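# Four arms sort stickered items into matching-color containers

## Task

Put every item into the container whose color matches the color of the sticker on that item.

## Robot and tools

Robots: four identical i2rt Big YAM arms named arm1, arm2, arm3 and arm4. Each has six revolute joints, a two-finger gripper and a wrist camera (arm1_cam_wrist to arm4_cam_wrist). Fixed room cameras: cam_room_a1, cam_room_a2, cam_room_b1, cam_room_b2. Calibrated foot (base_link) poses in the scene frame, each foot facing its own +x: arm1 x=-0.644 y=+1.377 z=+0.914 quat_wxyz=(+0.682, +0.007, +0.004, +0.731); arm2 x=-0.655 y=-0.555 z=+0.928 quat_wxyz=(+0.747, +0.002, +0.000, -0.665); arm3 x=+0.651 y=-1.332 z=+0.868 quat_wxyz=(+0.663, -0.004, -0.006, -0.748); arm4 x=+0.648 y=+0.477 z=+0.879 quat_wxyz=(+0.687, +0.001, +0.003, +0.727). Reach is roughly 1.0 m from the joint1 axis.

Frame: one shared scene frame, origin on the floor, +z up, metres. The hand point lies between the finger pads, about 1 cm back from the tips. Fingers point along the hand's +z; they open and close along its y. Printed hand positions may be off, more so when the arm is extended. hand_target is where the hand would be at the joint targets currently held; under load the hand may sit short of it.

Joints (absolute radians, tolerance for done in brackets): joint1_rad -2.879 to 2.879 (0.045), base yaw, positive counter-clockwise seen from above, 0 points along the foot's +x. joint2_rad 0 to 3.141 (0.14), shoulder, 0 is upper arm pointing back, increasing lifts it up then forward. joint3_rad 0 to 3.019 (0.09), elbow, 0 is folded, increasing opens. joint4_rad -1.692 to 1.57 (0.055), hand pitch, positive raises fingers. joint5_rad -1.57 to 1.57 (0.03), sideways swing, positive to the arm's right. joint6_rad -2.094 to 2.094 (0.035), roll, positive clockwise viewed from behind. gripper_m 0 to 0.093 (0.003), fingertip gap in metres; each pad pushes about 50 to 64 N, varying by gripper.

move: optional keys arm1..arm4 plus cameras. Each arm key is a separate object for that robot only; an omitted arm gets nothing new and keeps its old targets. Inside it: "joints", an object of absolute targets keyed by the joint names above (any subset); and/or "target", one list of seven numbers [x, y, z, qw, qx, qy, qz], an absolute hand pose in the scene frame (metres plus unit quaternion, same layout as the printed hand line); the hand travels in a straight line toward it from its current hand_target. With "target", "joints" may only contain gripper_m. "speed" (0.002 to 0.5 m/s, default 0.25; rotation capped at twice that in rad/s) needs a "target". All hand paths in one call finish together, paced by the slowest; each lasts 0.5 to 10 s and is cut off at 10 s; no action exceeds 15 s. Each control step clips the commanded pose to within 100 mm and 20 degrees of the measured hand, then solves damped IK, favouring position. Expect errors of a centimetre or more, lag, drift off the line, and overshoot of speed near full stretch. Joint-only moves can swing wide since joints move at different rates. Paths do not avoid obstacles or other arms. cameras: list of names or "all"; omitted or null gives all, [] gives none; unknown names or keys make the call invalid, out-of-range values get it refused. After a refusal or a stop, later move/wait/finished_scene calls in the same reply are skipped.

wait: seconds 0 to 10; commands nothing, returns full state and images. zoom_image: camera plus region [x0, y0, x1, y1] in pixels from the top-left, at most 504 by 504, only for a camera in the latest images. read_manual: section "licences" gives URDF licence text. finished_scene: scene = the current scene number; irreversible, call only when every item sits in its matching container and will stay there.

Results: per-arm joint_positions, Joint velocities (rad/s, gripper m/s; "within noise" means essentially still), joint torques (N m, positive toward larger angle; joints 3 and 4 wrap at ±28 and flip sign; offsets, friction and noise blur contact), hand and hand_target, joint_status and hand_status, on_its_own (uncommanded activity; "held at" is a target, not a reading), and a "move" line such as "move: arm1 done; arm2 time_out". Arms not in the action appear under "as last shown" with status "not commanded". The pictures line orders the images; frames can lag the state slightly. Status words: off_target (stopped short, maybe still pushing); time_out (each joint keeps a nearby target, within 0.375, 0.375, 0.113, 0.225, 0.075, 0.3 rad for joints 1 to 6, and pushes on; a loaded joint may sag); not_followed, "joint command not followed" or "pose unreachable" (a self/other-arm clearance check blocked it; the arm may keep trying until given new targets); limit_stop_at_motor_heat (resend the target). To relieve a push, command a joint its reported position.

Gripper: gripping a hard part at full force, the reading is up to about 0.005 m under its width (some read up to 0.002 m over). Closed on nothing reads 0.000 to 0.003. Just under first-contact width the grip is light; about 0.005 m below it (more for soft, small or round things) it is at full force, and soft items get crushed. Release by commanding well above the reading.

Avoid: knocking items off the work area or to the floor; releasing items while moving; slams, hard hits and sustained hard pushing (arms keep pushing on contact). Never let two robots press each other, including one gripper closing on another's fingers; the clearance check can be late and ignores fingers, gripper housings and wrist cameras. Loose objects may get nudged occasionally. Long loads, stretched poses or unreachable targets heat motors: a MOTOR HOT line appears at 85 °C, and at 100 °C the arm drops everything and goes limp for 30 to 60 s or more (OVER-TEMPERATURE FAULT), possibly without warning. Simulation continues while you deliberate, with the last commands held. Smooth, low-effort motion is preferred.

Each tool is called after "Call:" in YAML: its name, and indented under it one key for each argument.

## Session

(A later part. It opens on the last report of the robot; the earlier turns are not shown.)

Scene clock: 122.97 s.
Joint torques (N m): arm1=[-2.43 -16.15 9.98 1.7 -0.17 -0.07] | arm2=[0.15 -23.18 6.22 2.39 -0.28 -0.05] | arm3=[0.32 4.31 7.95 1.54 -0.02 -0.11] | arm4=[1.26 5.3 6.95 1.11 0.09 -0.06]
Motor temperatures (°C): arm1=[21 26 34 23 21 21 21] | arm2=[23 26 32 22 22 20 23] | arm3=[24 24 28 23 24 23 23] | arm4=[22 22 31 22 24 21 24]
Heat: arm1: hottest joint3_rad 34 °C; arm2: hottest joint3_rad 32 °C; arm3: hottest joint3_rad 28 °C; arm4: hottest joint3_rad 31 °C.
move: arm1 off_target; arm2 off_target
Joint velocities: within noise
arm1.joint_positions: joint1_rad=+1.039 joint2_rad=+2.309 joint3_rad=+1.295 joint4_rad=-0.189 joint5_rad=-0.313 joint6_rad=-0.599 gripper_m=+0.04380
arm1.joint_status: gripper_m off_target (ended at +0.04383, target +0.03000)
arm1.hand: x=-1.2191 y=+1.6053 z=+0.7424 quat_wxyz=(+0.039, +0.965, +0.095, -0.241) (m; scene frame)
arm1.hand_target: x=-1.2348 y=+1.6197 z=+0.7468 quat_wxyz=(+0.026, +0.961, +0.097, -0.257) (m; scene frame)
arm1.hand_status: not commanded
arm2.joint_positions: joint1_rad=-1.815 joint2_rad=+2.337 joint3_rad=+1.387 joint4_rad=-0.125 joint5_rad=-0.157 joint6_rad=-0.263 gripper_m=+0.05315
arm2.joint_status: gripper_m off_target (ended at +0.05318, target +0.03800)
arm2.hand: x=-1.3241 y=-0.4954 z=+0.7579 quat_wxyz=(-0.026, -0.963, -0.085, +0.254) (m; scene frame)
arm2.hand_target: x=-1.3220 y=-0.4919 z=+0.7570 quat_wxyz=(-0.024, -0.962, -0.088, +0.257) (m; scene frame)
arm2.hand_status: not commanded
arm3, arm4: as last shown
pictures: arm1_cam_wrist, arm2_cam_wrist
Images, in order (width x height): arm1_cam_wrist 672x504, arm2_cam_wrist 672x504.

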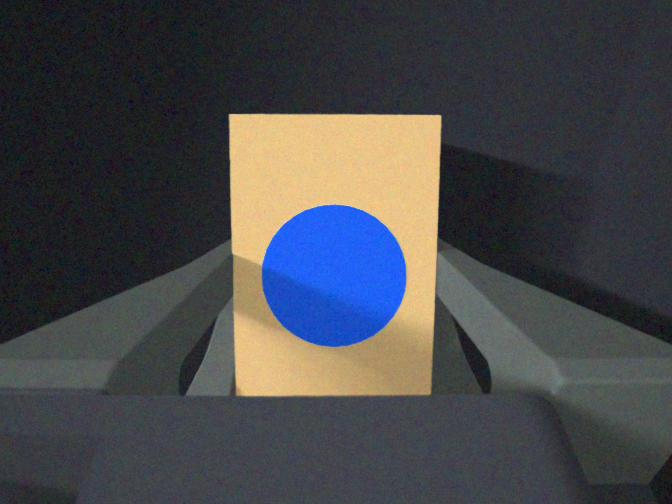

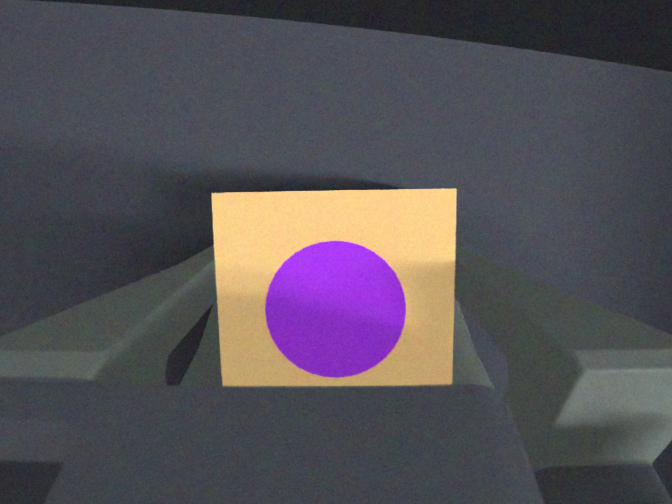

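Call:
move:
  arm1: {"target":[-1.12,1.56,1.05,-0.0259,-0.9611,-0.0968,0.2575],"joints":{"gripper_m":0.034}}
  arm2: {"target":[-1.20,-0.51,1.05,-0.0237,-0.9619,-0.0884,0.2577],"joints":{"gripper_m":0.043}}
  cameras: ["arm1_cam_wrist","arm2_cam_wrist"]

Call:
move:
  arm1: {"joints":{"joint1_rad":-2.2,"joint2_rad":0.8,"joint3_rad":1.3,"joint4_rad":-1.4,"joint5_rad":0,"joint6_rad":0}}
  arm2: {"joints":{"joint1_rad":0.85,"joint2_rad":0.8,"joint3_rad":1.3,"joint4_rad":-1.4,"joint5_rad":0,"joint6_rad":0}}
  cameras: []

Call:
move:
  arm1: {"target":[-0.304,1.13,1.18,0.2382,0.2991,0.9208,-0.0774]}
  arm2: {"target":[-0.295,-0.771,1.18,0.2413,0.2587,0.9329,-0.0669]}
  cameras: ["arm1_cam_wrist","arm2_cam_wrist","arm3_cam_wrist","arm4_cam_wrist","cam_room_b1","cam_room_b2"]

Scene clock: 141.73 s.
Joint torques (N m): arm1=[-1.61 -10.34 11.4 0.58 -0.14 0.01] | arm2=[0.26 -14.86 9.8 1.25 -0.28 -0.04] | arm3=[0.5 4.31 7.95 1.51 -0.01 -0.12] | arm4=[0.85 5.01 6.91 1.18 0.11 -0.09]
Motor temperatures (°C): arm1=[21 26 34 23 21 21 22] | arm2=[23 27 31 22 22 20 24] | arm3=[24 23 28 23 24 23 23] | arm4=[22 22 30 22 24 21 24]
Heat: arm1: hottest joint3_rad 34 °C; arm2: hottest joint3_rad 31 °C; arm3: hottest joint3_rad 28 °C; arm4: hottest joint3_rad 30 °C.
move: arm1 off_target; arm2 off_target
Joint velocities: within noise
arm1.joint_positions: joint1_rad=+1.039 joint2_rad=+1.518 joint3_rad=+1.060 joint4_rad=-0.701 joint5_rad=-0.312 joint6_rad=-0.599 gripper_m=+0.04380
arm1.joint_status: gripper_m off_target (ended at +0.04380, target +0.03400)
arm1.hand: x=-1.1189 y=+1.5570 z=+1.0474 quat_wxyz=(+0.027, +0.961, +0.098, -0.258) (m; scene frame)
arm1.hand_target: x=-1.1201 y=+1.5600 z=+1.0500 quat_wxyz=(+0.026, +0.961, +0.097, -0.258) (m; scene frame)
arm1.hand_status: done (0.004 m and 0.2 deg from the pose sent, 0.326 m and 2.5 deg at the start)
arm2.joint_positions: joint1_rad=-1.815 joint2_rad=+1.558 joint3_rad=+1.102 joint4_rad=-0.584 joint5_rad=-0.157 joint6_rad=-0.263 gripper_m=+0.05315
arm2.joint_status: gripper_m off_target (ended at +0.05315, target +0.04300)
arm2.hand: x=-1.2055 y=-0.5117 z=+1.0589 quat_wxyz=(-0.022, -0.959, -0.086, +0.270) (m; scene frame)
arm2.hand_target: x=-1.2000 y=-0.5100 z=+1.0501 quat_wxyz=(-0.024, -0.962, -0.088, +0.258) (m; scene frame)
arm2.hand_status: off_target (0.011 m and 1.5 deg from the pose sent, 0.318 m and 0.7 deg at the start)
arm3, arm4: as last shown
pictures: arm1_cam_wrist, arm2_cam_wrist
Images, in order (width x height): arm1_cam_wrist 672x504, arm2_cam_wrist 672x504.

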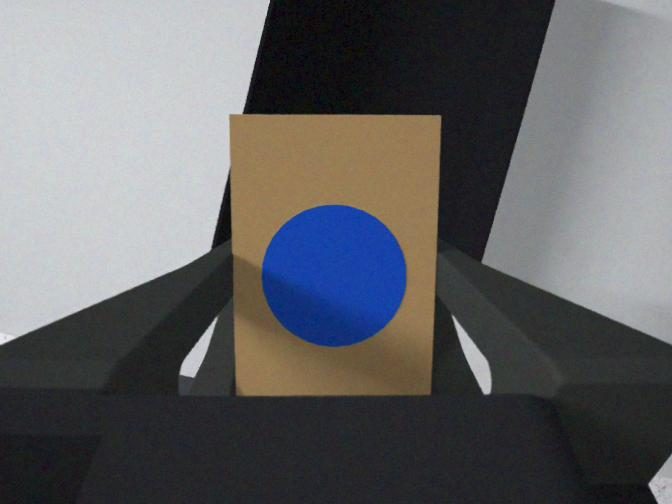

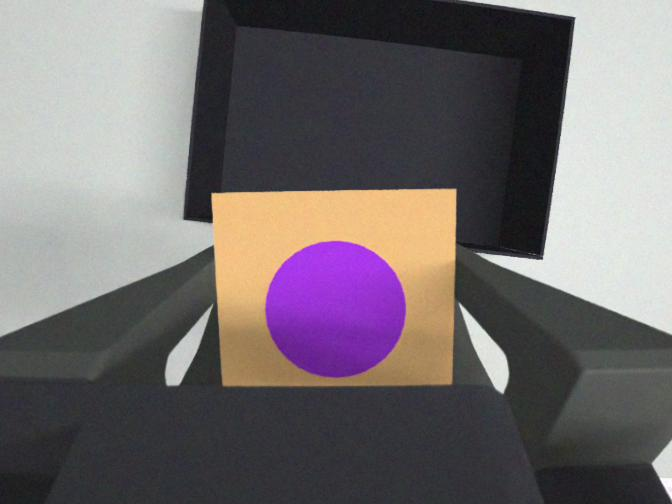

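Scene clock: 144.17 s.
Joint torques (N m): arm1=[-2.37 -0.62 12.55 0.95 -0.04 0.13] | arm2=[1.08 -3.66 12.64 1.48 0.12 0.21] | arm3=[0.38 4.19 7.98 1.48 -0.02 -0.12] | arm4=[0.97 5.07 7.05 1.1 0.11 -0.05]
Motor temperatures (°C): arm1=[21 26 34 23 21 21 22] | arm2=[23 27 31 22 22 20 24] | arm3=[24 23 28 23 24 23 23] | arm4=[22 22 30 22 24 21 24]
Heat: arm1: hottest joint3_rad 34 °C; arm2: hottest joint3_rad 31 °C; arm3: hottest joint3_rad 28 °C; arm4: hottest joint3_rad 30 °C.
move: arm1 done; arm2 done
Joint velocities: within noise
arm1.joint_positions: joint1_rad=-2.194 joint2_rad=+0.812 joint3_rad=+1.276 joint4_rad=-1.391 joint5_rad=+0.002 joint6_rad=-0.007 gripper_m=+0.04380
arm1.joint_status: all done
arm1.hand: x=-0.3825 y=+1.2176 z=+1.3359 quat_wxyz=(-0.296, -0.256, -0.916, +0.089) (m; scene frame)
arm1.hand_target: x=-0.3875 y=+1.2191 z=+1.3496 quat_wxyz=(-0.309, -0.261, -0.910, +0.092) (m; scene frame)
arm1.hand_status: not commanded
arm2.joint_positions: joint1_rad=+0.846 joint2_rad=+0.805 joint3_rad=+1.276 joint4_rad=-1.388 joint5_rad=-0.003 joint6_rad=-0.015 gripper_m=+0.05311
arm2.joint_status: all done
arm2.hand: x=-0.4110 y=-0.7268 z=+1.3567 quat_wxyz=(-0.307, -0.277, -0.906, +0.095) (m; scene frame)
arm2.hand_target: x=-0.4136 y=-0.7244 z=+1.3681 quat_wxyz=(-0.315, -0.281, -0.901, +0.096) (m; scene frame)
arm2.hand_status: not commanded
arm3, arm4: as last shown
pictures: none
No camera images: "cameras" was empty.

Scene clock: 145.77 s.
Joint torques (N m): arm1=[-2.96 -6.59 11.97 1.95 0.01 0.01] | arm2=[1.49 -9.47 10.99 2.58 0.01 0.18] | arm3=[0.44 4.31 7.94 1.51 -0.01 -0.11] | arm4=[1.14 5.19 7.05 1.06 0.08 -0.09]
Motor temperatures (°C): arm1=[21 26 34 23 21 21 22] | arm2=[23 27 31 22 22 20 24] | arm3=[24 23 28 23 24 23 23] | arm4=[22 22 30 22 24 21 24]
Heat: arm1: hottest joint3_rad 34 °C; arm2: hottest joint3_rad 31 °C; arm3: hottest joint3_rad 28 °C; arm4: hottest joint3_rad 30 °C.
move: arm1 off_target; arm2 done
Joint velocities: within noise
arm1.joint_positions: joint1_rad=-2.266 joint2_rad=+1.113 joint3_rad=+1.058 joint4_rad=-1.033 joint5_rad=-0.010 joint6_rad=-0.007 gripper_m=+0.04379
arm1.joint_status: not commanded
arm1.hand: x=-0.3060 y=+1.1365 z=+1.1697 quat_wxyz=(-0.221, -0.295, -0.927, +0.071) (m; scene frame)
arm1.hand_target: x=-0.3042 y=+1.1302 z=+1.1800 quat_wxyz=(-0.238, -0.299, -0.921, +0.077) (m; scene frame)
arm1.hand_status: off_target (0.012 m and 2.3 deg from the pose sent, 0.195 m and 8.4 deg at the start)
arm2.joint_positions: joint1_rad=+0.911 joint2_rad=+1.129 joint3_rad=+1.039 joint4_rad=-0.995 joint5_rad=+0.006 joint6_rad=-0.007 gripper_m=+0.05311
arm2.joint_status: not commanded
arm2.hand: x=-0.2997 y=-0.7725 z=+1.1783 quat_wxyz=(-0.231, -0.258, -0.936, +0.066) (m; scene frame)
arm2.hand_target: x=-0.2951 y=-0.7710 z=+1.1800 quat_wxyz=(-0.241, -0.259, -0.933, +0.067) (m; scene frame)
arm2.hand_status: done (0.005 m and 1.2 deg from the pose sent, 0.216 m and 9.0 deg at the start)
arm3.joint_positions: joint1_rad=-1.439 joint2_rad=+0.497 joint3_rad=+1.390 joint4_rad=-1.193 joint5_rad=+0.001 joint6_rad=+0.006 gripper_m=+0.09400
arm3.joint_status: not commanded
arm3.hand: x=+0.4545 y=-1.3251 z=+1.4627 quat_wxyz=(-0.010, -0.805, +0.002, +0.593) (m; scene frame)
arm3.hand_target: x=+0.4557 y=-1.3230 z=+1.4654 quat_wxyz=(-0.005, -0.805, +0.004, +0.593) (m; scene frame)
arm3.hand_status: not commanded
arm4.joint_positions: joint1_rad=+1.497 joint2_rad=+0.489 joint3_rad=+1.394 joint4_rad=-1.188 joint5_rad=-0.001 joint6_rad=+0.012 gripper_m=+0.09402
arm4.joint_status: not commanded
arm4.hand: x=+0.4594 y=+0.4831 z=+1.4800 quat_wxyz=(+0.000, +0.798, -0.013, -0.602) (m; scene frame)
arm4.hand_target: x=+0.4562 y=+0.4826 z=+1.4782 quat_wxyz=(-0.003, +0.803, -0.007, -0.595) (m; scene frame)
arm4.hand_status: not commanded
pictures: arm1_cam_wrist, arm2_cam_wrist, arm3_cam_wrist, arm4_cam_wrist, cam_room_b1, cam_room_b2
Images, in order (width x height): arm1_cam_wrist 672x504, arm2_cam_wrist 672x504, arm3_cam_wrist 672x504, arm4_cam_wrist 672x504, cam_room_b1 672x504, cam_room_b2 672x504.

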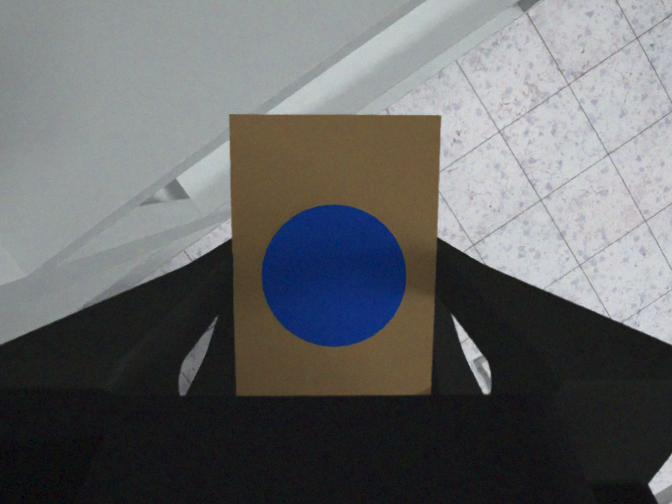

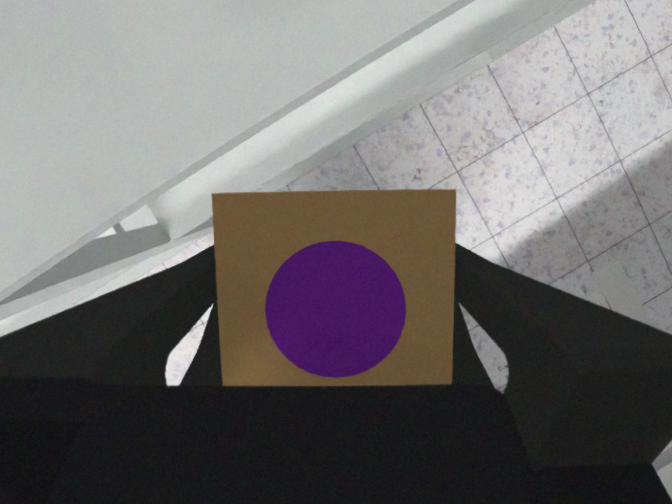

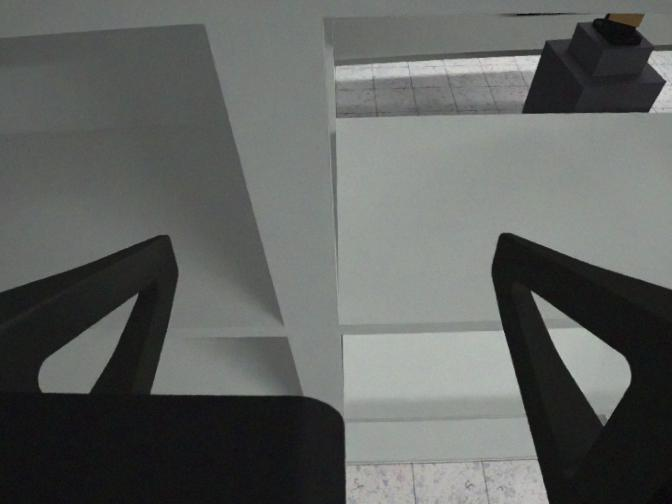

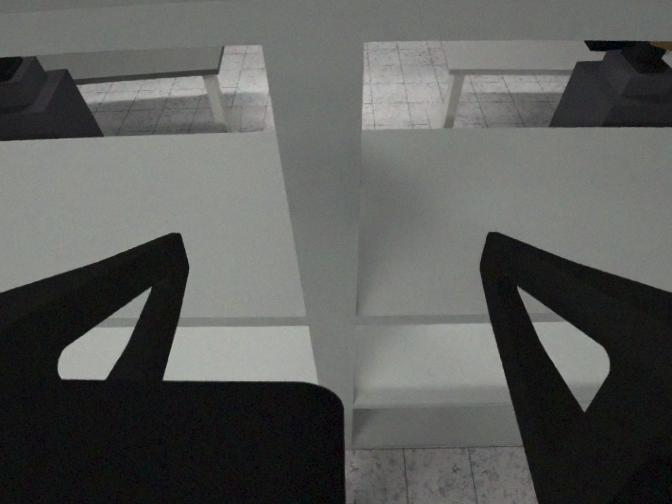

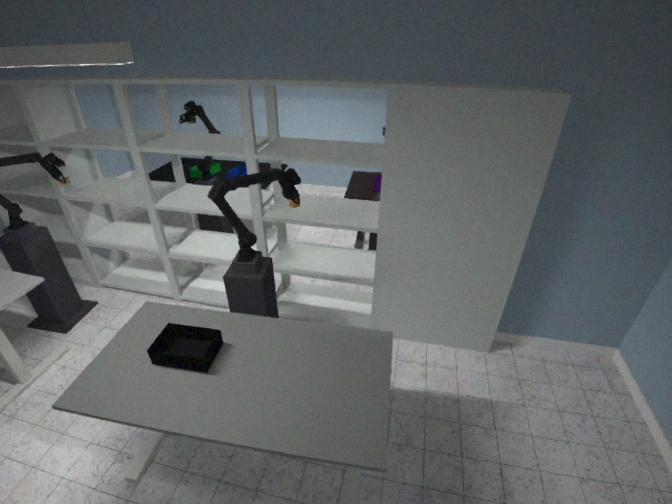

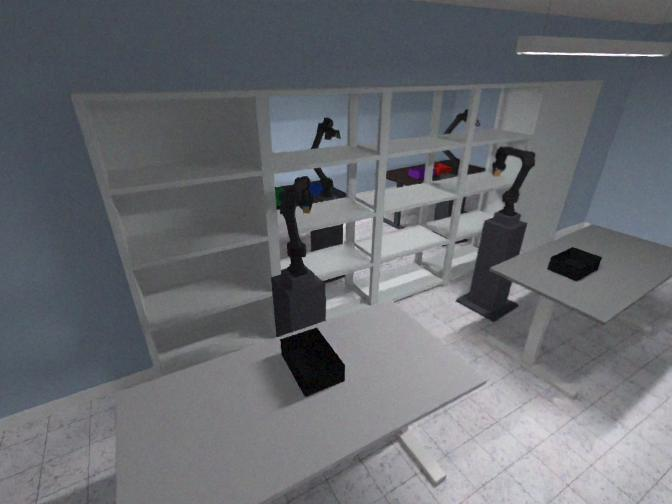

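Call:
move:
  arm1: {"target":[-0.304,1.13,1.075,0.2382,0.2991,0.9208,-0.0774]}
  arm2: {"target":[-0.295,-0.771,1.07,0.2413,0.2587,0.9329,-0.0669]}
  cameras: []

Call:
move:
  arm1: {"target":[-0.19,1.047,1.075,0.2382,0.2991,0.9208,-0.0774],"speed":0.2}
  arm2: {"target":[-0.18,-0.840,1.07,0.2413,0.2587,0.9329,-0.0669],"speed":0.2}

Scene clock: 155.73 s.
Joint torques (N m): arm1=[-2.78 -6.18 11.62 1.91 0.09 0.1] | arm2=[1.38 -9.35 10.51 2.58 0 0.17] | arm3=[0.62 4.31 7.94 1.51 0 -0.11] | arm4=[1.26 5.36 6.83 0.99 0.1 -0.07]
Motor temperatures (°C): arm1=[21 25 34 23 21 21 22] | arm2=[23 27 32 22 22 20 24] | arm3=[24 23 28 23 24 23 23] | arm4=[22 22 30 22 24 21 24]
Heat: arm1: hottest joint3_rad 34 °C; arm2: hottest joint3_rad 32 °C; arm3: hottest joint3_rad 28 °C; arm4: hottest joint3_rad 30 °C.
move: arm1 off_target; arm2 done
Joint velocities: within noise
arm1.joint_positions: joint1_rad=-2.266 joint2_rad=+1.167 joint3_rad=+0.819 joint4_rad=-0.737 joint5_rad=-0.010 joint6_rad=-0.007 gripper_m=+0.04379
arm1.joint_status: not commanded
arm1.hand: x=-0.3089 y=+1.1377 z=+1.0660 quat_wxyz=(-0.222, -0.295, -0.927, +0.071) (m; scene frame)
arm1.hand_target: x=-0.3042 y=+1.1302 z=+1.0752 quat_wxyz=(-0.238, -0.299, -0.921, +0.077) (m; scene frame)
arm1.hand_status: off_target (0.013 m and 2.1 deg from the pose sent, 0.095 m and 2.3 deg at the start)
arm2.joint_positions: joint1_rad=+0.911 joint2_rad=+1.202 joint3_rad=+0.798 joint4_rad=-0.679 joint5_rad=+0.006 joint6_rad=-0.007 gripper_m=+0.05311
arm2.joint_status: not commanded
arm2.hand: x=-0.3005 y=-0.7715 z=+1.0691 quat_wxyz=(-0.232, -0.258, -0.935, +0.067) (m; scene frame)
arm2.hand_target: x=-0.2951 y=-0.7710 z=+1.0701 quat_wxyz=(-0.241, -0.259, -0.933, +0.067) (m; scene frame)
arm2.hand_status: done (0.006 m and 1.1 deg from the pose sent, 0.108 m and 1.2 deg at the start)
arm3, arm4: as last shown
pictures: none
No camera images: "cameras" was empty.

Scene clock: 157.00 s.
Joint torques (N m): arm1=[-2.2 -10.75 15.53 1.58 0.13 0.07] | arm2=[1.14 -13.86 14.82 2.13 -0.06 0.15] | arm3=[0.5 4.25 7.97 1.5 -0.02 -0.11] | arm4=[0.97 5.42 6.91 1.09 0.06 -0.06]
Motor temperatures (°C): arm1=[21 25 34 23 21 21 22] | arm2=[23 26 32 22 22 20 24] | arm3=[24 23 28 23 24 23 23] | arm4=[22 22 30 22 24 21 24]
Heat: arm1: hottest joint3_rad 34 °C; arm2: hottest joint3_rad 32 °C; arm3: hottest joint3_rad 28 °C; arm4: hottest joint3_rad 30 °C.
move: arm1 off_target; arm2 off_target
Joint velocities: within noise
arm1.joint_positions: joint1_rad=-2.266 joint2_rad=+1.530 joint3_rad=+1.132 joint4_rad=-0.716 joint5_rad=-0.010 joint6_rad=-0.007 gripper_m=+0.04379
arm1.joint_status: not commanded
arm1.hand: x=-0.2078 y=+1.0643 z=+1.0494 quat_wxyz=(-0.209, -0.296, -0.930, +0.067) (m; scene frame)
arm1.hand_target: x=-0.1915 y=+1.0482 z=+1.0755 quat_wxyz=(-0.238, -0.299, -0.921, +0.077) (m; scene frame)
arm1.hand_status: off_target (0.036 m and 3.7 deg from the pose sent, 0.150 m and 2.1 deg at the start)
arm2.joint_positions: joint1_rad=+0.911 joint2_rad=+1.539 joint3_rad=+1.088 joint4_rad=-0.664 joint5_rad=+0.006 joint6_rad=-0.007 gripper_m=+0.05311
arm2.joint_status: not commanded
arm2.hand: x=-0.2027 y=-0.8304 z=+1.0520 quat_wxyz=(-0.217, -0.259, -0.939, +0.062) (m; scene frame)
arm2.hand_target: x=-0.1813 y=-0.8393 z=+1.0707 quat_wxyz=(-0.242, -0.259, -0.933, +0.067) (m; scene frame)
arm2.hand_status: off_target (0.030 m and 2.9 deg from the pose sent, 0.139 m and 1.1 deg at the start)
arm3, arm4: as last shown
pictures: arm1_cam_wrist, arm2_cam_wrist, arm3_cam_wrist, arm4_cam_wrist, cam_room_a1, cam_room_a2, cam_room_b1, cam_room_b2
Images, in order (width x height): arm1_cam_wrist 672x504, arm2_cam_wrist 672x504, arm3_cam_wrist 672x504, arm4_cam_wrist 672x504, cam_room_a1 672x504, cam_room_a2 672x504, cam_room_b1 672x504, cam_room_b2 672x504.

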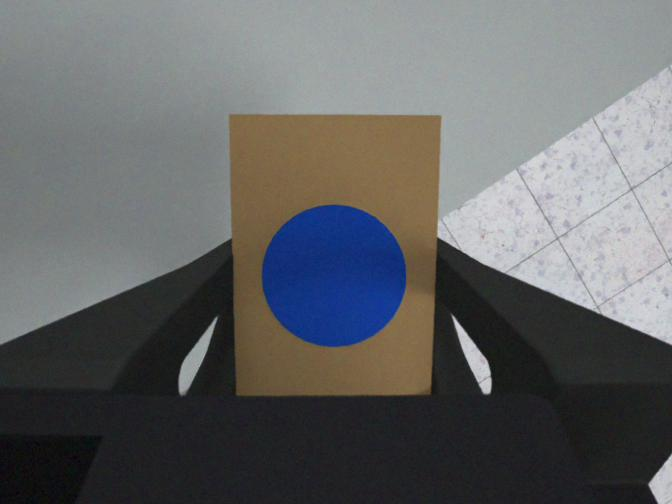

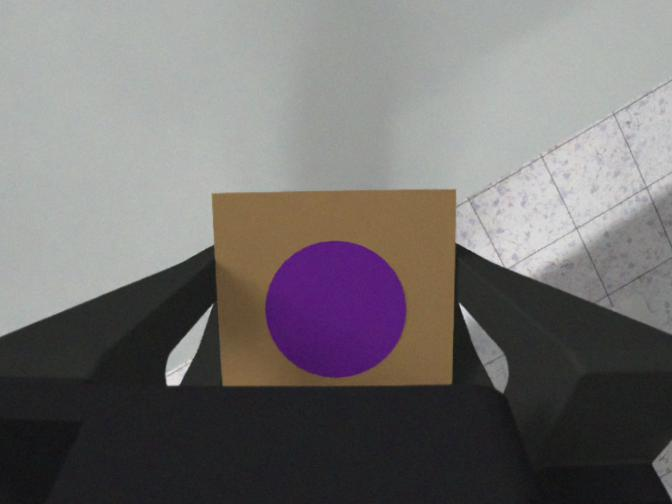

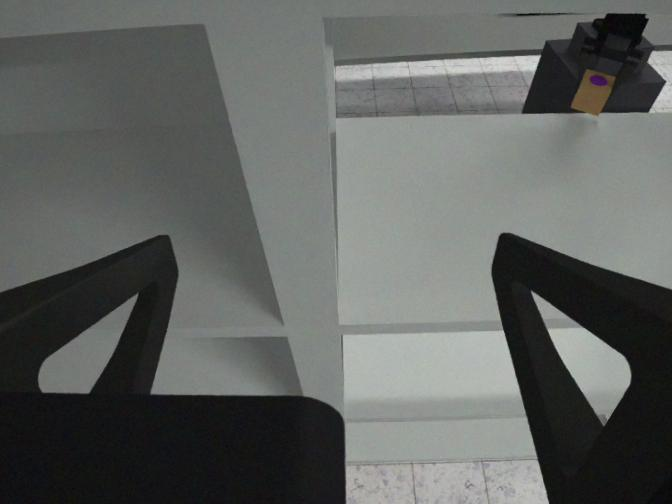

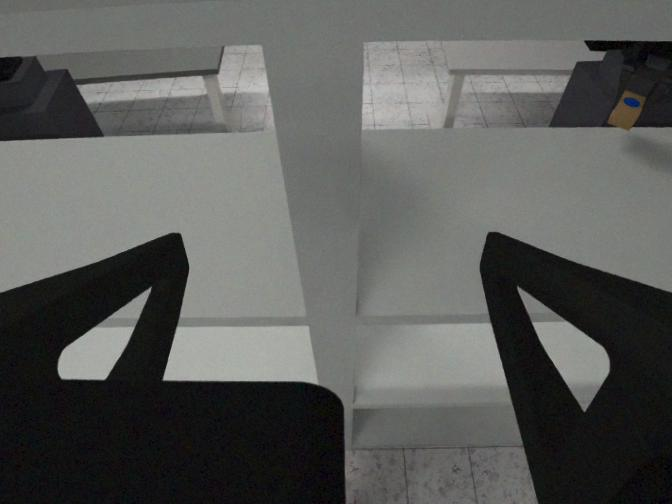

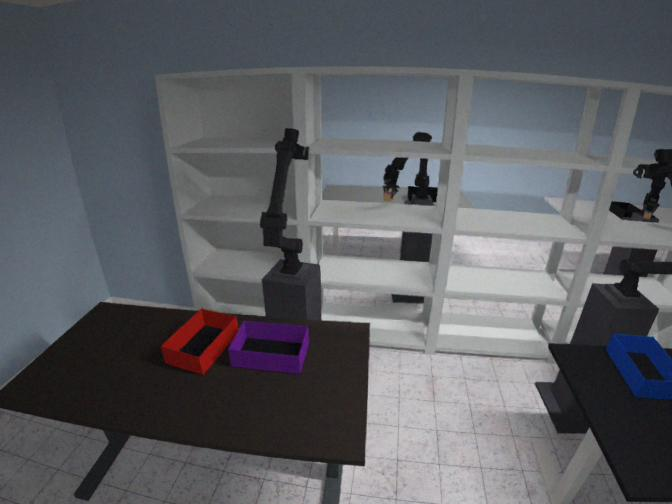

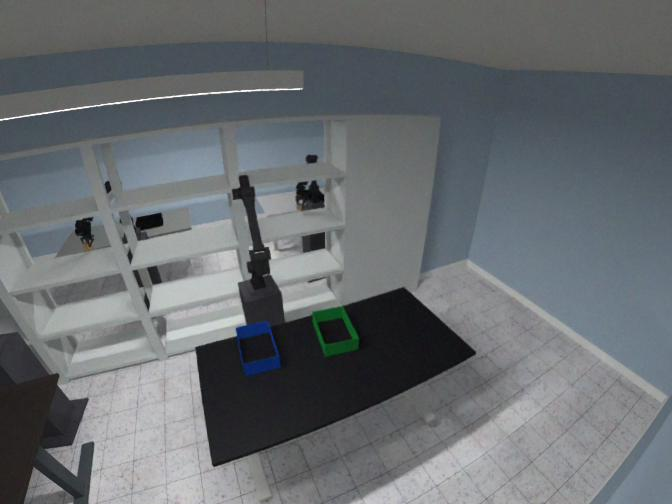

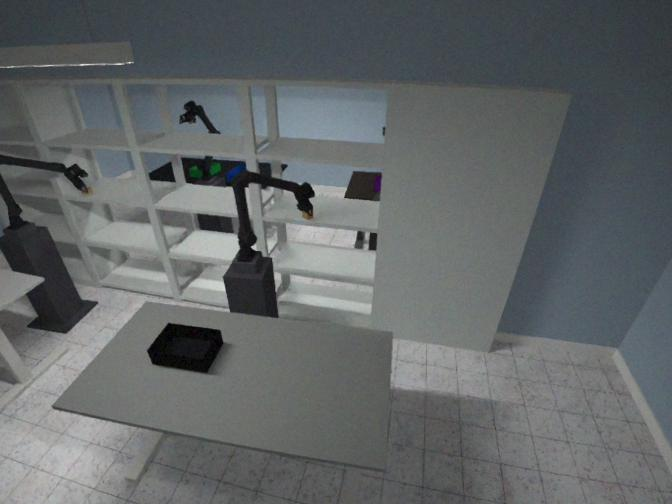

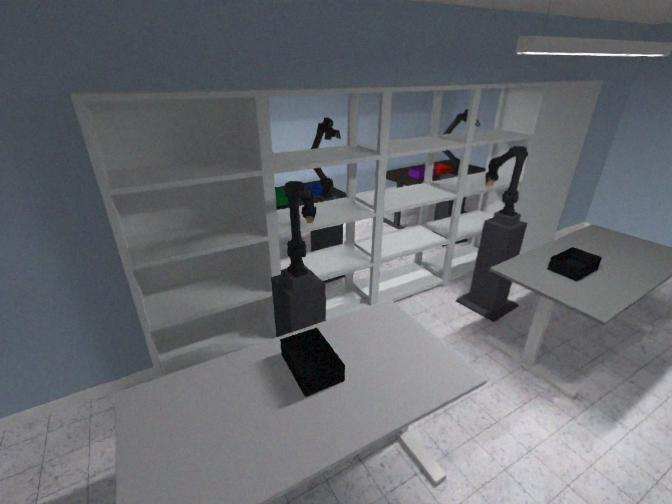

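Call:
move:
  arm1: {"target":[-0.03,0.928,1.075,0.2621,0.2970,0.9143,-0.0852],"speed":0.2}
  arm2: {"target":[-0.025,-0.932,1.07,0.2656,0.2569,0.9263,-0.0736],"speed":0.2}
  cameras: ["arm3_cam_wrist","arm4_cam_wrist","cam_room_b1","cam_room_b2","cam_room_a1","cam_room_a2"]

Scene clock: 165.50 s.
Joint torques (N m): arm1=[-2.67 -18.08 17.39 0.7 0.07 0.09] | arm2=[1.32 -20.42 16.32 1.25 -0.03 0.15] | arm3=[0.44 4.31 7.92 1.55 -0.01 -0.12] | arm4=[1.03 5.48 6.9 1.02 0.12 -0.07]
Motor temperatures (°C): arm1=[21 25 36 23 21 21 22] | arm2=[23 26 32 22 22 20 24] | arm3=[24 23 28 23 24 23 23] | arm4=[22 22 30 22 24 21 24]
Heat: arm1: hottest joint3_rad 36 °C; arm2: hottest joint3_rad 32 °C; arm3: hottest joint3_rad 28 °C; arm4: hottest joint3_rad 30 °C.
move: arm1 off_target; arm2 off_target
Joint velocities: within noise
arm1.joint_positions: joint1_rad=-2.266 joint2_rad=+2.011 joint3_rad=+1.780 joint4_rad=-0.818 joint5_rad=-0.010 joint6_rad=-0.007 gripper_m=+0.04379
arm1.joint_status: not commanded
arm1.hand: x=-0.0423 y=+0.9445 z=+1.0469 quat_wxyz=(-0.239, -0.293, -0.923, +0.077) (m; scene frame)
arm1.hand_target: x=-0.0317 y=+0.9293 z=+1.0751 quat_wxyz=(-0.262, -0.297, -0.914, +0.085) (m; scene frame)
arm1.hand_status: off_target (0.035 m and 3.0 deg from the pose sent, 0.225 m and 6.7 deg at the start)
arm2.joint_positions: joint1_rad=+0.911 joint2_rad=+1.954 joint3_rad=+1.645 joint4_rad=-0.730 joint5_rad=+0.006 joint6_rad=-0.007 gripper_m=+0.05311
arm2.joint_status: not commanded
arm2.hand: x=-0.0439 y=-0.9262 z=+1.0560 quat_wxyz=(-0.252, -0.257, -0.930, +0.072) (m; scene frame)
arm2.hand_target: x=-0.0262 y=-0.9314 z=+1.0701 quat_wxyz=(-0.266, -0.257, -0.926, +0.074) (m; scene frame)
arm2.hand_status: off_target (0.024 m and 1.6 deg from the pose sent, 0.206 m and 5.9 deg at the start)
arm3, arm4: as last shown
pictures: arm3_cam_wrist, arm4_cam_wrist, cam_room_a1, cam_room_a2, cam_room_b1, cam_room_b2
Images, in order (width x height): arm3_cam_wrist 672x504, arm4_cam_wrist 672x504, cam_room_a1 672x504, cam_room_a2 672x504, cam_room_b1 672x504, cam_room_b2 672x504.

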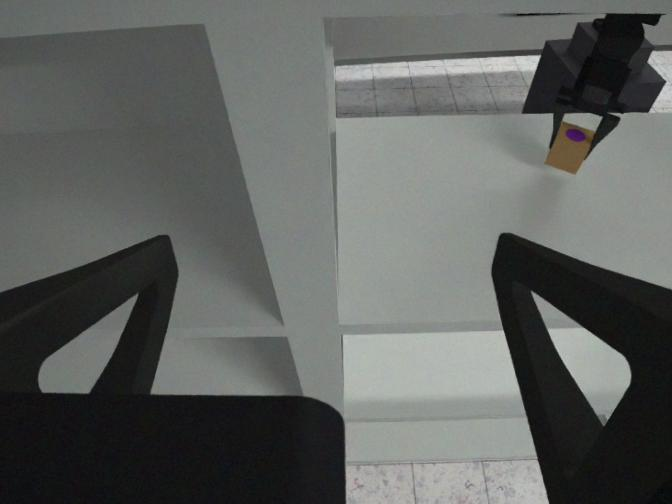

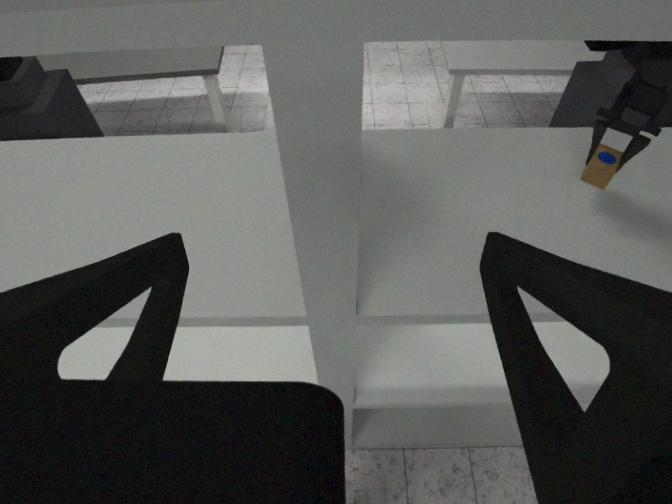

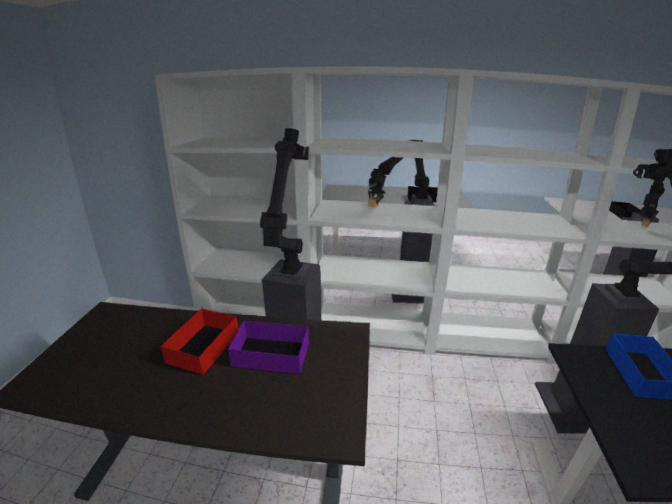

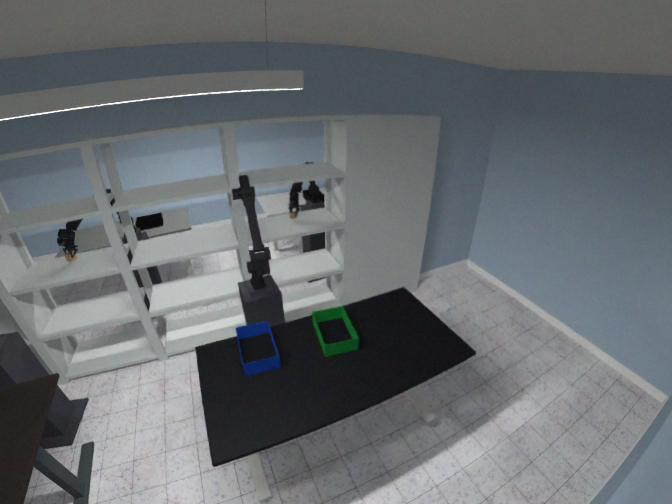

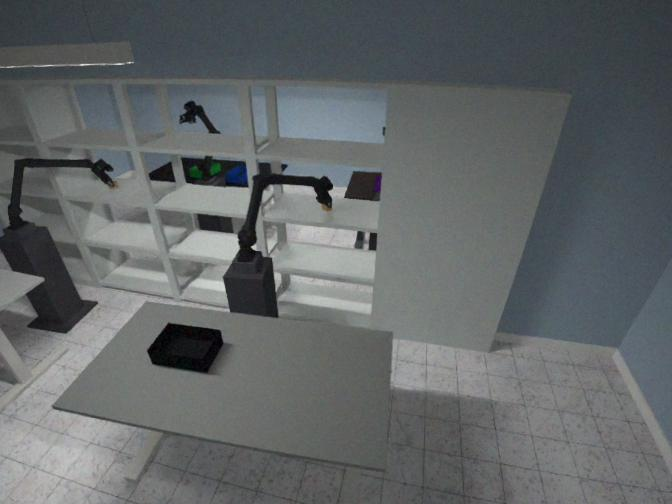

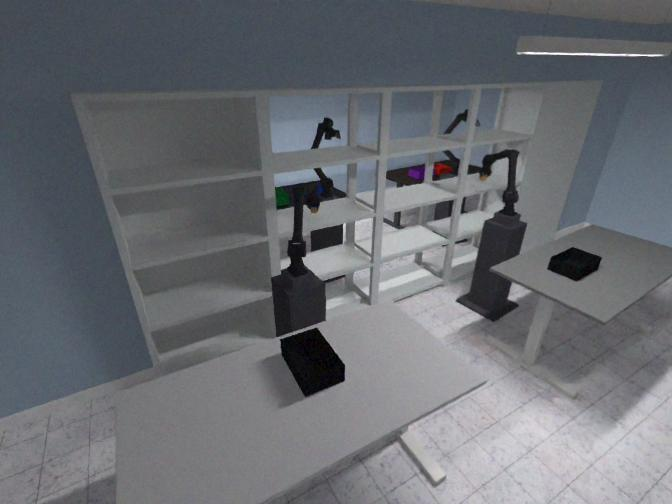

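Call:
move:
  arm1: {"target":[-0.03,0.928,1.05,0.2621,0.2970,0.9143,-0.0852],"speed":0.06}
  arm2: {"target":[-0.025,-0.932,1.045,0.2656,0.2569,0.9263,-0.0736],"speed":0.06}
  cameras: []

Call:
move:
  arm1: {"target":[-0.03,0.928,1.03,0.2621,0.2970,0.9143,-0.0852],"speed":0.06}
  arm2: {"target":[-0.025,-0.932,1.03,0.2656,0.2569,0.9263,-0.0736],"speed":0.06}
  cameras: ["arm3_cam_wrist","arm4_cam_wrist"]

Scene clock: 192.47 s.
Joint torques (N m): arm1=[-3.14 -17.61 13.97 1.89 0.04 0.08] | arm2=[1.38 -20.48 13.46 2.66 -0.04 0.16] | arm3=[0.5 4.25 7.97 1.51 -0.01 -0.12] | arm4=[0.73 5.07 6.8 1.07 0.11 -0.06]
Motor temperatures (°C): arm1=[21 25 36 23 21 21 22] | arm2=[23 26 39 22 22 20 24] | arm3=[24 23 27 23 24 23 23] | arm4=[22 22 30 22 24 21 24]
Heat: arm1: hottest joint3_rad 36 °C; arm2: hottest joint3_rad 39 °C; arm3: hottest joint3_rad 27 °C; arm4: hottest joint3_rad 30 °C.
move: arm1 off_target; arm2 off_target
Joint velocities: within noise
arm1.joint_positions: joint1_rad=-2.266 joint2_rad=+2.024 joint3_rad=+1.780 joint4_rad=-0.794 joint5_rad=-0.010 joint6_rad=-0.007 gripper_m=+0.04379
arm1.joint_status: not commanded
arm1.hand: x=-0.0383 y=+0.9415 z=+1.0401 quat_wxyz=(-0.244, -0.293, -0.921, +0.078) (m; scene frame)
arm1.hand_target: x=-0.0307 y=+0.9286 z=+1.0502 quat_wxyz=(-0.262, -0.297, -0.914, +0.085) (m; scene frame)
arm1.hand_status: off_target (0.019 m and 2.4 deg from the pose sent, 0.021 m and 3.0 deg at the start)
arm2.joint_positions: joint1_rad=+0.911 joint2_rad=+1.973 joint3_rad=+1.645 joint4_rad=-0.711 joint5_rad=+0.006 joint6_rad=-0.007 gripper_m=+0.05311
arm2.joint_status: not commanded
arm2.hand: x=-0.0406 y=-0.9282 z=+1.0453 quat_wxyz=(-0.252, -0.257, -0.930, +0.072) (m; scene frame)
arm2.hand_target: x=-0.0257 y=-0.9317 z=+1.0450 quat_wxyz=(-0.266, -0.257, -0.926, +0.074) (m; scene frame)
arm2.hand_status: off_target (0.016 m and 1.6 deg from the pose sent, 0.023 m and 1.6 deg at the start)
arm3, arm4: as last shown
pictures: none
No camera images: "cameras" was empty.

Scene clock: 193.47 s.
Joint torques (N m): arm1=[-2.9 -17.85 11.33 1.99 0.09 0.09] | arm2=[1.32 -20.42 11.88 2.7 -0.03 0.15] | arm3=[0.38 4.42 7.94 1.52 -0.02 -0.11] | arm4=[0.97 5.13 6.9 1.09 0.1 -0.06]
Motor temperatures (°C): arm1=[21 25 36 23 21 21 22] | arm2=[23 26 39 22 22 20 24] | arm3=[24 23 27 23 24 23 23] | arm4=[22 22 30 22 24 21 24]
Heat: arm1: hottest joint3_rad 36 °C; arm2: hottest joint3_rad 39 °C; arm3: hottest joint3_rad 27 °C; arm4: hottest joint3_rad 30 °C.
move: arm1 done; arm2 off_target
Joint velocities: within noise
arm1.joint_positions: joint1_rad=-2.266 joint2_rad=+2.041 joint3_rad=+1.780 joint4_rad=-0.750 joint5_rad=-0.010 joint6_rad=-0.007 gripper_m=+0.04379
arm1.joint_status: not commanded
arm1.hand: x=-0.0308 y=+0.9360 z=+1.0337 quat_wxyz=(-0.256, -0.291, -0.918, +0.083) (m; scene frame)
arm1.hand_target: x=-0.0302 y=+0.9282 z=+1.0299 quat_wxyz=(-0.262, -0.297, -0.914, +0.085) (m; scene frame)
arm1.hand_status: done (0.009 m and 1.0 deg from the pose sent, 0.019 m and 2.4 deg at the start)
arm2.joint_positions: joint1_rad=+0.911 joint2_rad=+1.985 joint3_rad=+1.645 joint4_rad=-0.678 joint5_rad=+0.006 joint6_rad=-0.007 gripper_m=+0.05311
arm2.joint_status: not commanded
arm2.hand: x=-0.0348 y=-0.9316 z=+1.0409 quat_wxyz=(-0.262, -0.256, -0.927, +0.075) (m; scene frame)
arm2.hand_target: x=-0.0256 y=-0.9318 z=+1.0299 quat_wxyz=(-0.265, -0.257, -0.926, +0.074) (m; scene frame)
arm2.hand_status: off_target (0.015 m and 0.5 deg from the pose sent, 0.022 m and 1.6 deg at the start)
arm3, arm4: as last shown
pictures: arm3_cam_wrist, arm4_cam_wrist
Images, in order (width x height): arm3_cam_wrist 672x504, arm4_cam_wrist 672x504.

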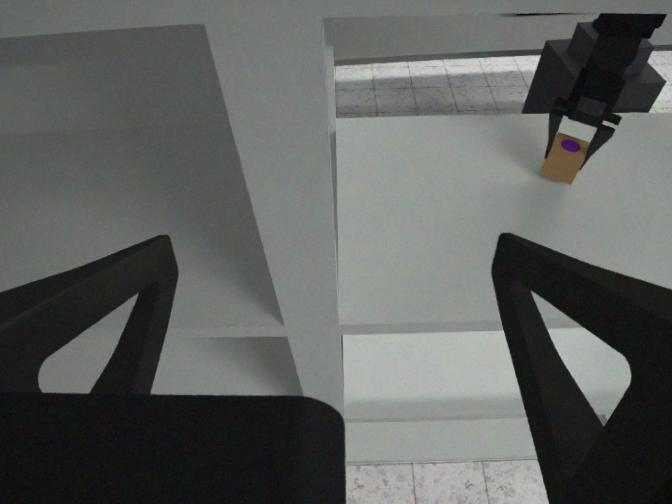

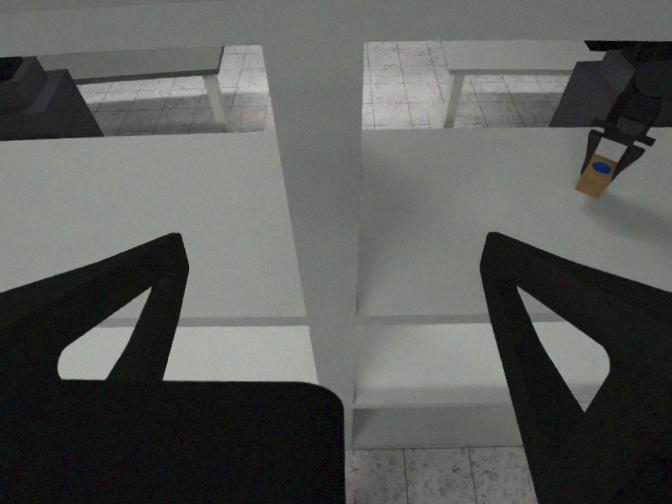

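Call:
move:
  arm1: {"target":[-0.028,0.93,1.012,0.2621,0.2970,0.9143,-0.0852],"speed":0.06}
  arm2: {"target":[-0.023,-0.932,1.01,0.2656,0.2569,0.9263,-0.0736],"speed":0.06}
  cameras: []

Call:
move:
  arm1: {"target":[-0.028,0.93,0.998,0.2621,0.2970,0.9143,-0.0852],"speed":0.06}
  arm2: {"target":[-0.023,-0.932,0.995,0.2656,0.2569,0.9263,-0.0736],"speed":0.06}
  cameras: ["arm3_cam_wrist","arm4_cam_wrist"]

Scene clock: 199.70 s.
Joint torques (N m): arm1=[-2.61 -18.08 11.38 1.92 0.09 0.13] | arm2=[1.44 -20.89 10.43 2.66 0.02 0.16] | arm3=[0.38 4.19 7.95 1.52 -0.01 -0.12] | arm4=[0.97 4.66 6.99 1.1 0.11 -0.04]
Motor temperatures (°C): arm1=[21 26 36 23 21 21 22] | arm2=[23 27 38 22 22 20 24] | arm3=[24 23 27 23 24 23 23] | arm4=[22 22 30 22 24 21 24]
Heat: arm1: hottest joint3_rad 36 °C; arm2: hottest joint3_rad 38 °C; arm3: hottest joint3_rad 27 °C; arm4: hottest joint3_rad 30 °C.
move: arm1 done; arm2 off_target
Joint velocities: within noise
arm1.joint_positions: joint1_rad=-2.266 joint2_rad=+2.058 joint3_rad=+1.757 joint4_rad=-0.711 joint5_rad=-0.008 joint6_rad=-0.006 gripper_m=+0.04379
arm1.joint_status: not commanded
arm1.hand: x=-0.0306 y=+0.9353 z=+1.0150 quat_wxyz=(-0.256, -0.292, -0.918, +0.083) (m; scene frame)
arm1.hand_target: x=-0.0281 y=+0.9301 z=+1.0122 quat_wxyz=(-0.262, -0.297, -0.914, +0.085) (m; scene frame)
arm1.hand_status: done (0.007 m and 1.0 deg from the pose sent, 0.023 m and 1.0 deg at the start)
arm2.joint_positions: joint1_rad=+0.911 joint2_rad=+2.008 joint3_rad=+1.645 joint4_rad=-0.636 joint5_rad=+0.006 joint6_rad=-0.007 gripper_m=+0.05311
arm2.joint_status: not commanded
arm2.hand: x=-0.0277 y=-0.9359 z=+1.0303 quat_wxyz=(-0.271, -0.255, -0.925, +0.077) (m; scene frame)
arm2.hand_target: x=-0.0237 y=-0.9318 z=+1.0102 quat_wxyz=(-0.265, -0.257, -0.926, +0.074) (m; scene frame)
arm2.hand_status: off_target (0.021 m and 0.8 deg from the pose sent, 0.033 m and 0.5 deg at the start)
arm3, arm4: as last shown
pictures: none
No camera images: "cameras" was empty.

Scene clock: 200.67 s.
Joint torques (N m): arm1=[-2.2 -17.08 10.44 2.02 0.1 0.11] | arm2=[1.38 -19.6 9.37 2.73 0.01 0.16] | arm3=[0.5 4.13 7.95 1.5 -0.01 -0.11] | arm4=[1.26 5.42 6.99 0.98 0.1 -0.04]
Motor temperatures (°C): arm1=[21 26 36 23 21 21 22] | arm2=[23 27 38 22 22 20 24] | arm3=[24 23 27 23 24 23 23] | arm4=[22 22 30 22 24 21 24]
Heat: arm1: hottest joint3_rad 36 °C; arm2: hottest joint3_rad 38 °C; arm3: hottest joint3_rad 27 °C; arm4: hottest joint3_rad 30 °C.
move: arm1 off_target; arm2 off_target
Joint velocities: within noise
arm1.joint_positions: joint1_rad=-2.266 joint2_rad=+2.058 joint3_rad=+1.749 joint4_rad=-0.681 joint5_rad=-0.008 joint6_rad=-0.006 gripper_m=+0.04379
arm1.joint_status: not commanded
arm1.hand: x=-0.0276 y=+0.9331 z=+1.0148 quat_wxyz=(-0.266, -0.291, -0.915, +0.086) (m; scene frame)
arm1.hand_target: x=-0.0283 y=+0.9303 z=+0.9984 quat_wxyz=(-0.262, -0.297, -0.914, +0.085) (m; scene frame)
arm1.hand_status: off_target (0.017 m and 0.8 deg from the pose sent, 0.018 m and 1.0 deg at the start)
arm2.joint_positions: joint1_rad=+0.911 joint2_rad=+2.009 joint3_rad=+1.639 joint4_rad=-0.604 joint5_rad=+0.006 joint6_rad=-0.007 gripper_m=+0.05311
arm2.joint_status: not commanded
arm2.hand: x=-0.0240 y=-0.9381 z=+1.0307 quat_wxyz=(-0.282, -0.254, -0.921, +0.081) (m; scene frame)
arm2.hand_target: x=-0.0244 y=-0.9314 z=+0.9959 quat_wxyz=(-0.266, -0.257, -0.926, +0.074) (m; scene frame)
arm2.hand_status: off_target (0.036 m and 2.2 deg from the pose sent, 0.036 m and 0.8 deg at the start)
arm3, arm4: as last shown
pictures: arm3_cam_wrist, arm4_cam_wrist
Images, in order (width x height): arm3_cam_wrist 672x504, arm4_cam_wrist 672x504.

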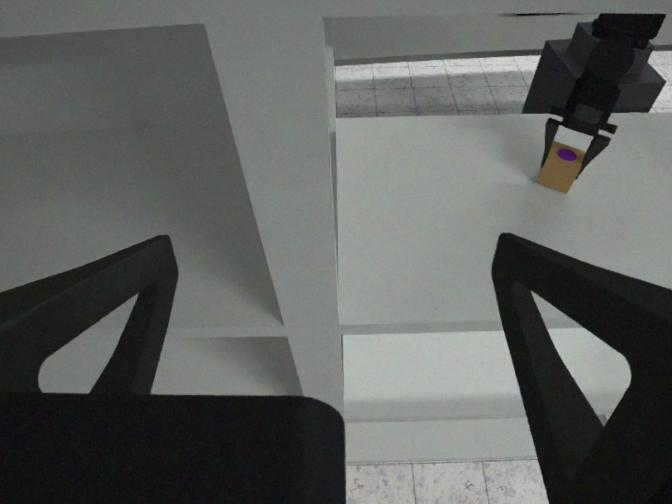

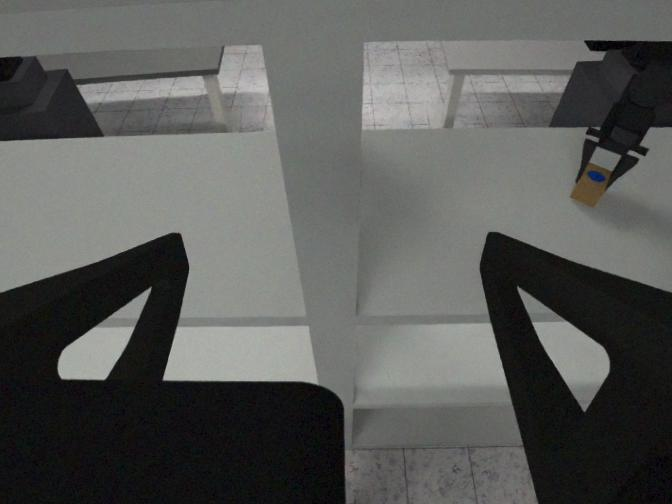

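Call:
zoom_image:
  camera: "arm3_cam_wrist"
  region: [480, 80, 672, 224]

Call:
zoom_image:
  camera: "arm4_cam_wrist"
  region: [512, 100, 672, 220]

Scaled by 2.625.

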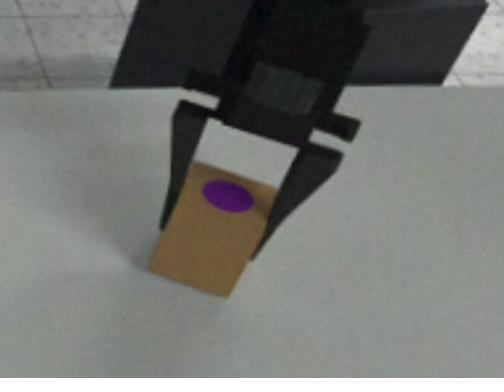

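Scaled by 3.150.

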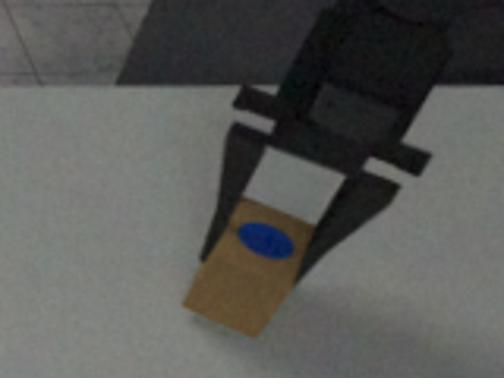

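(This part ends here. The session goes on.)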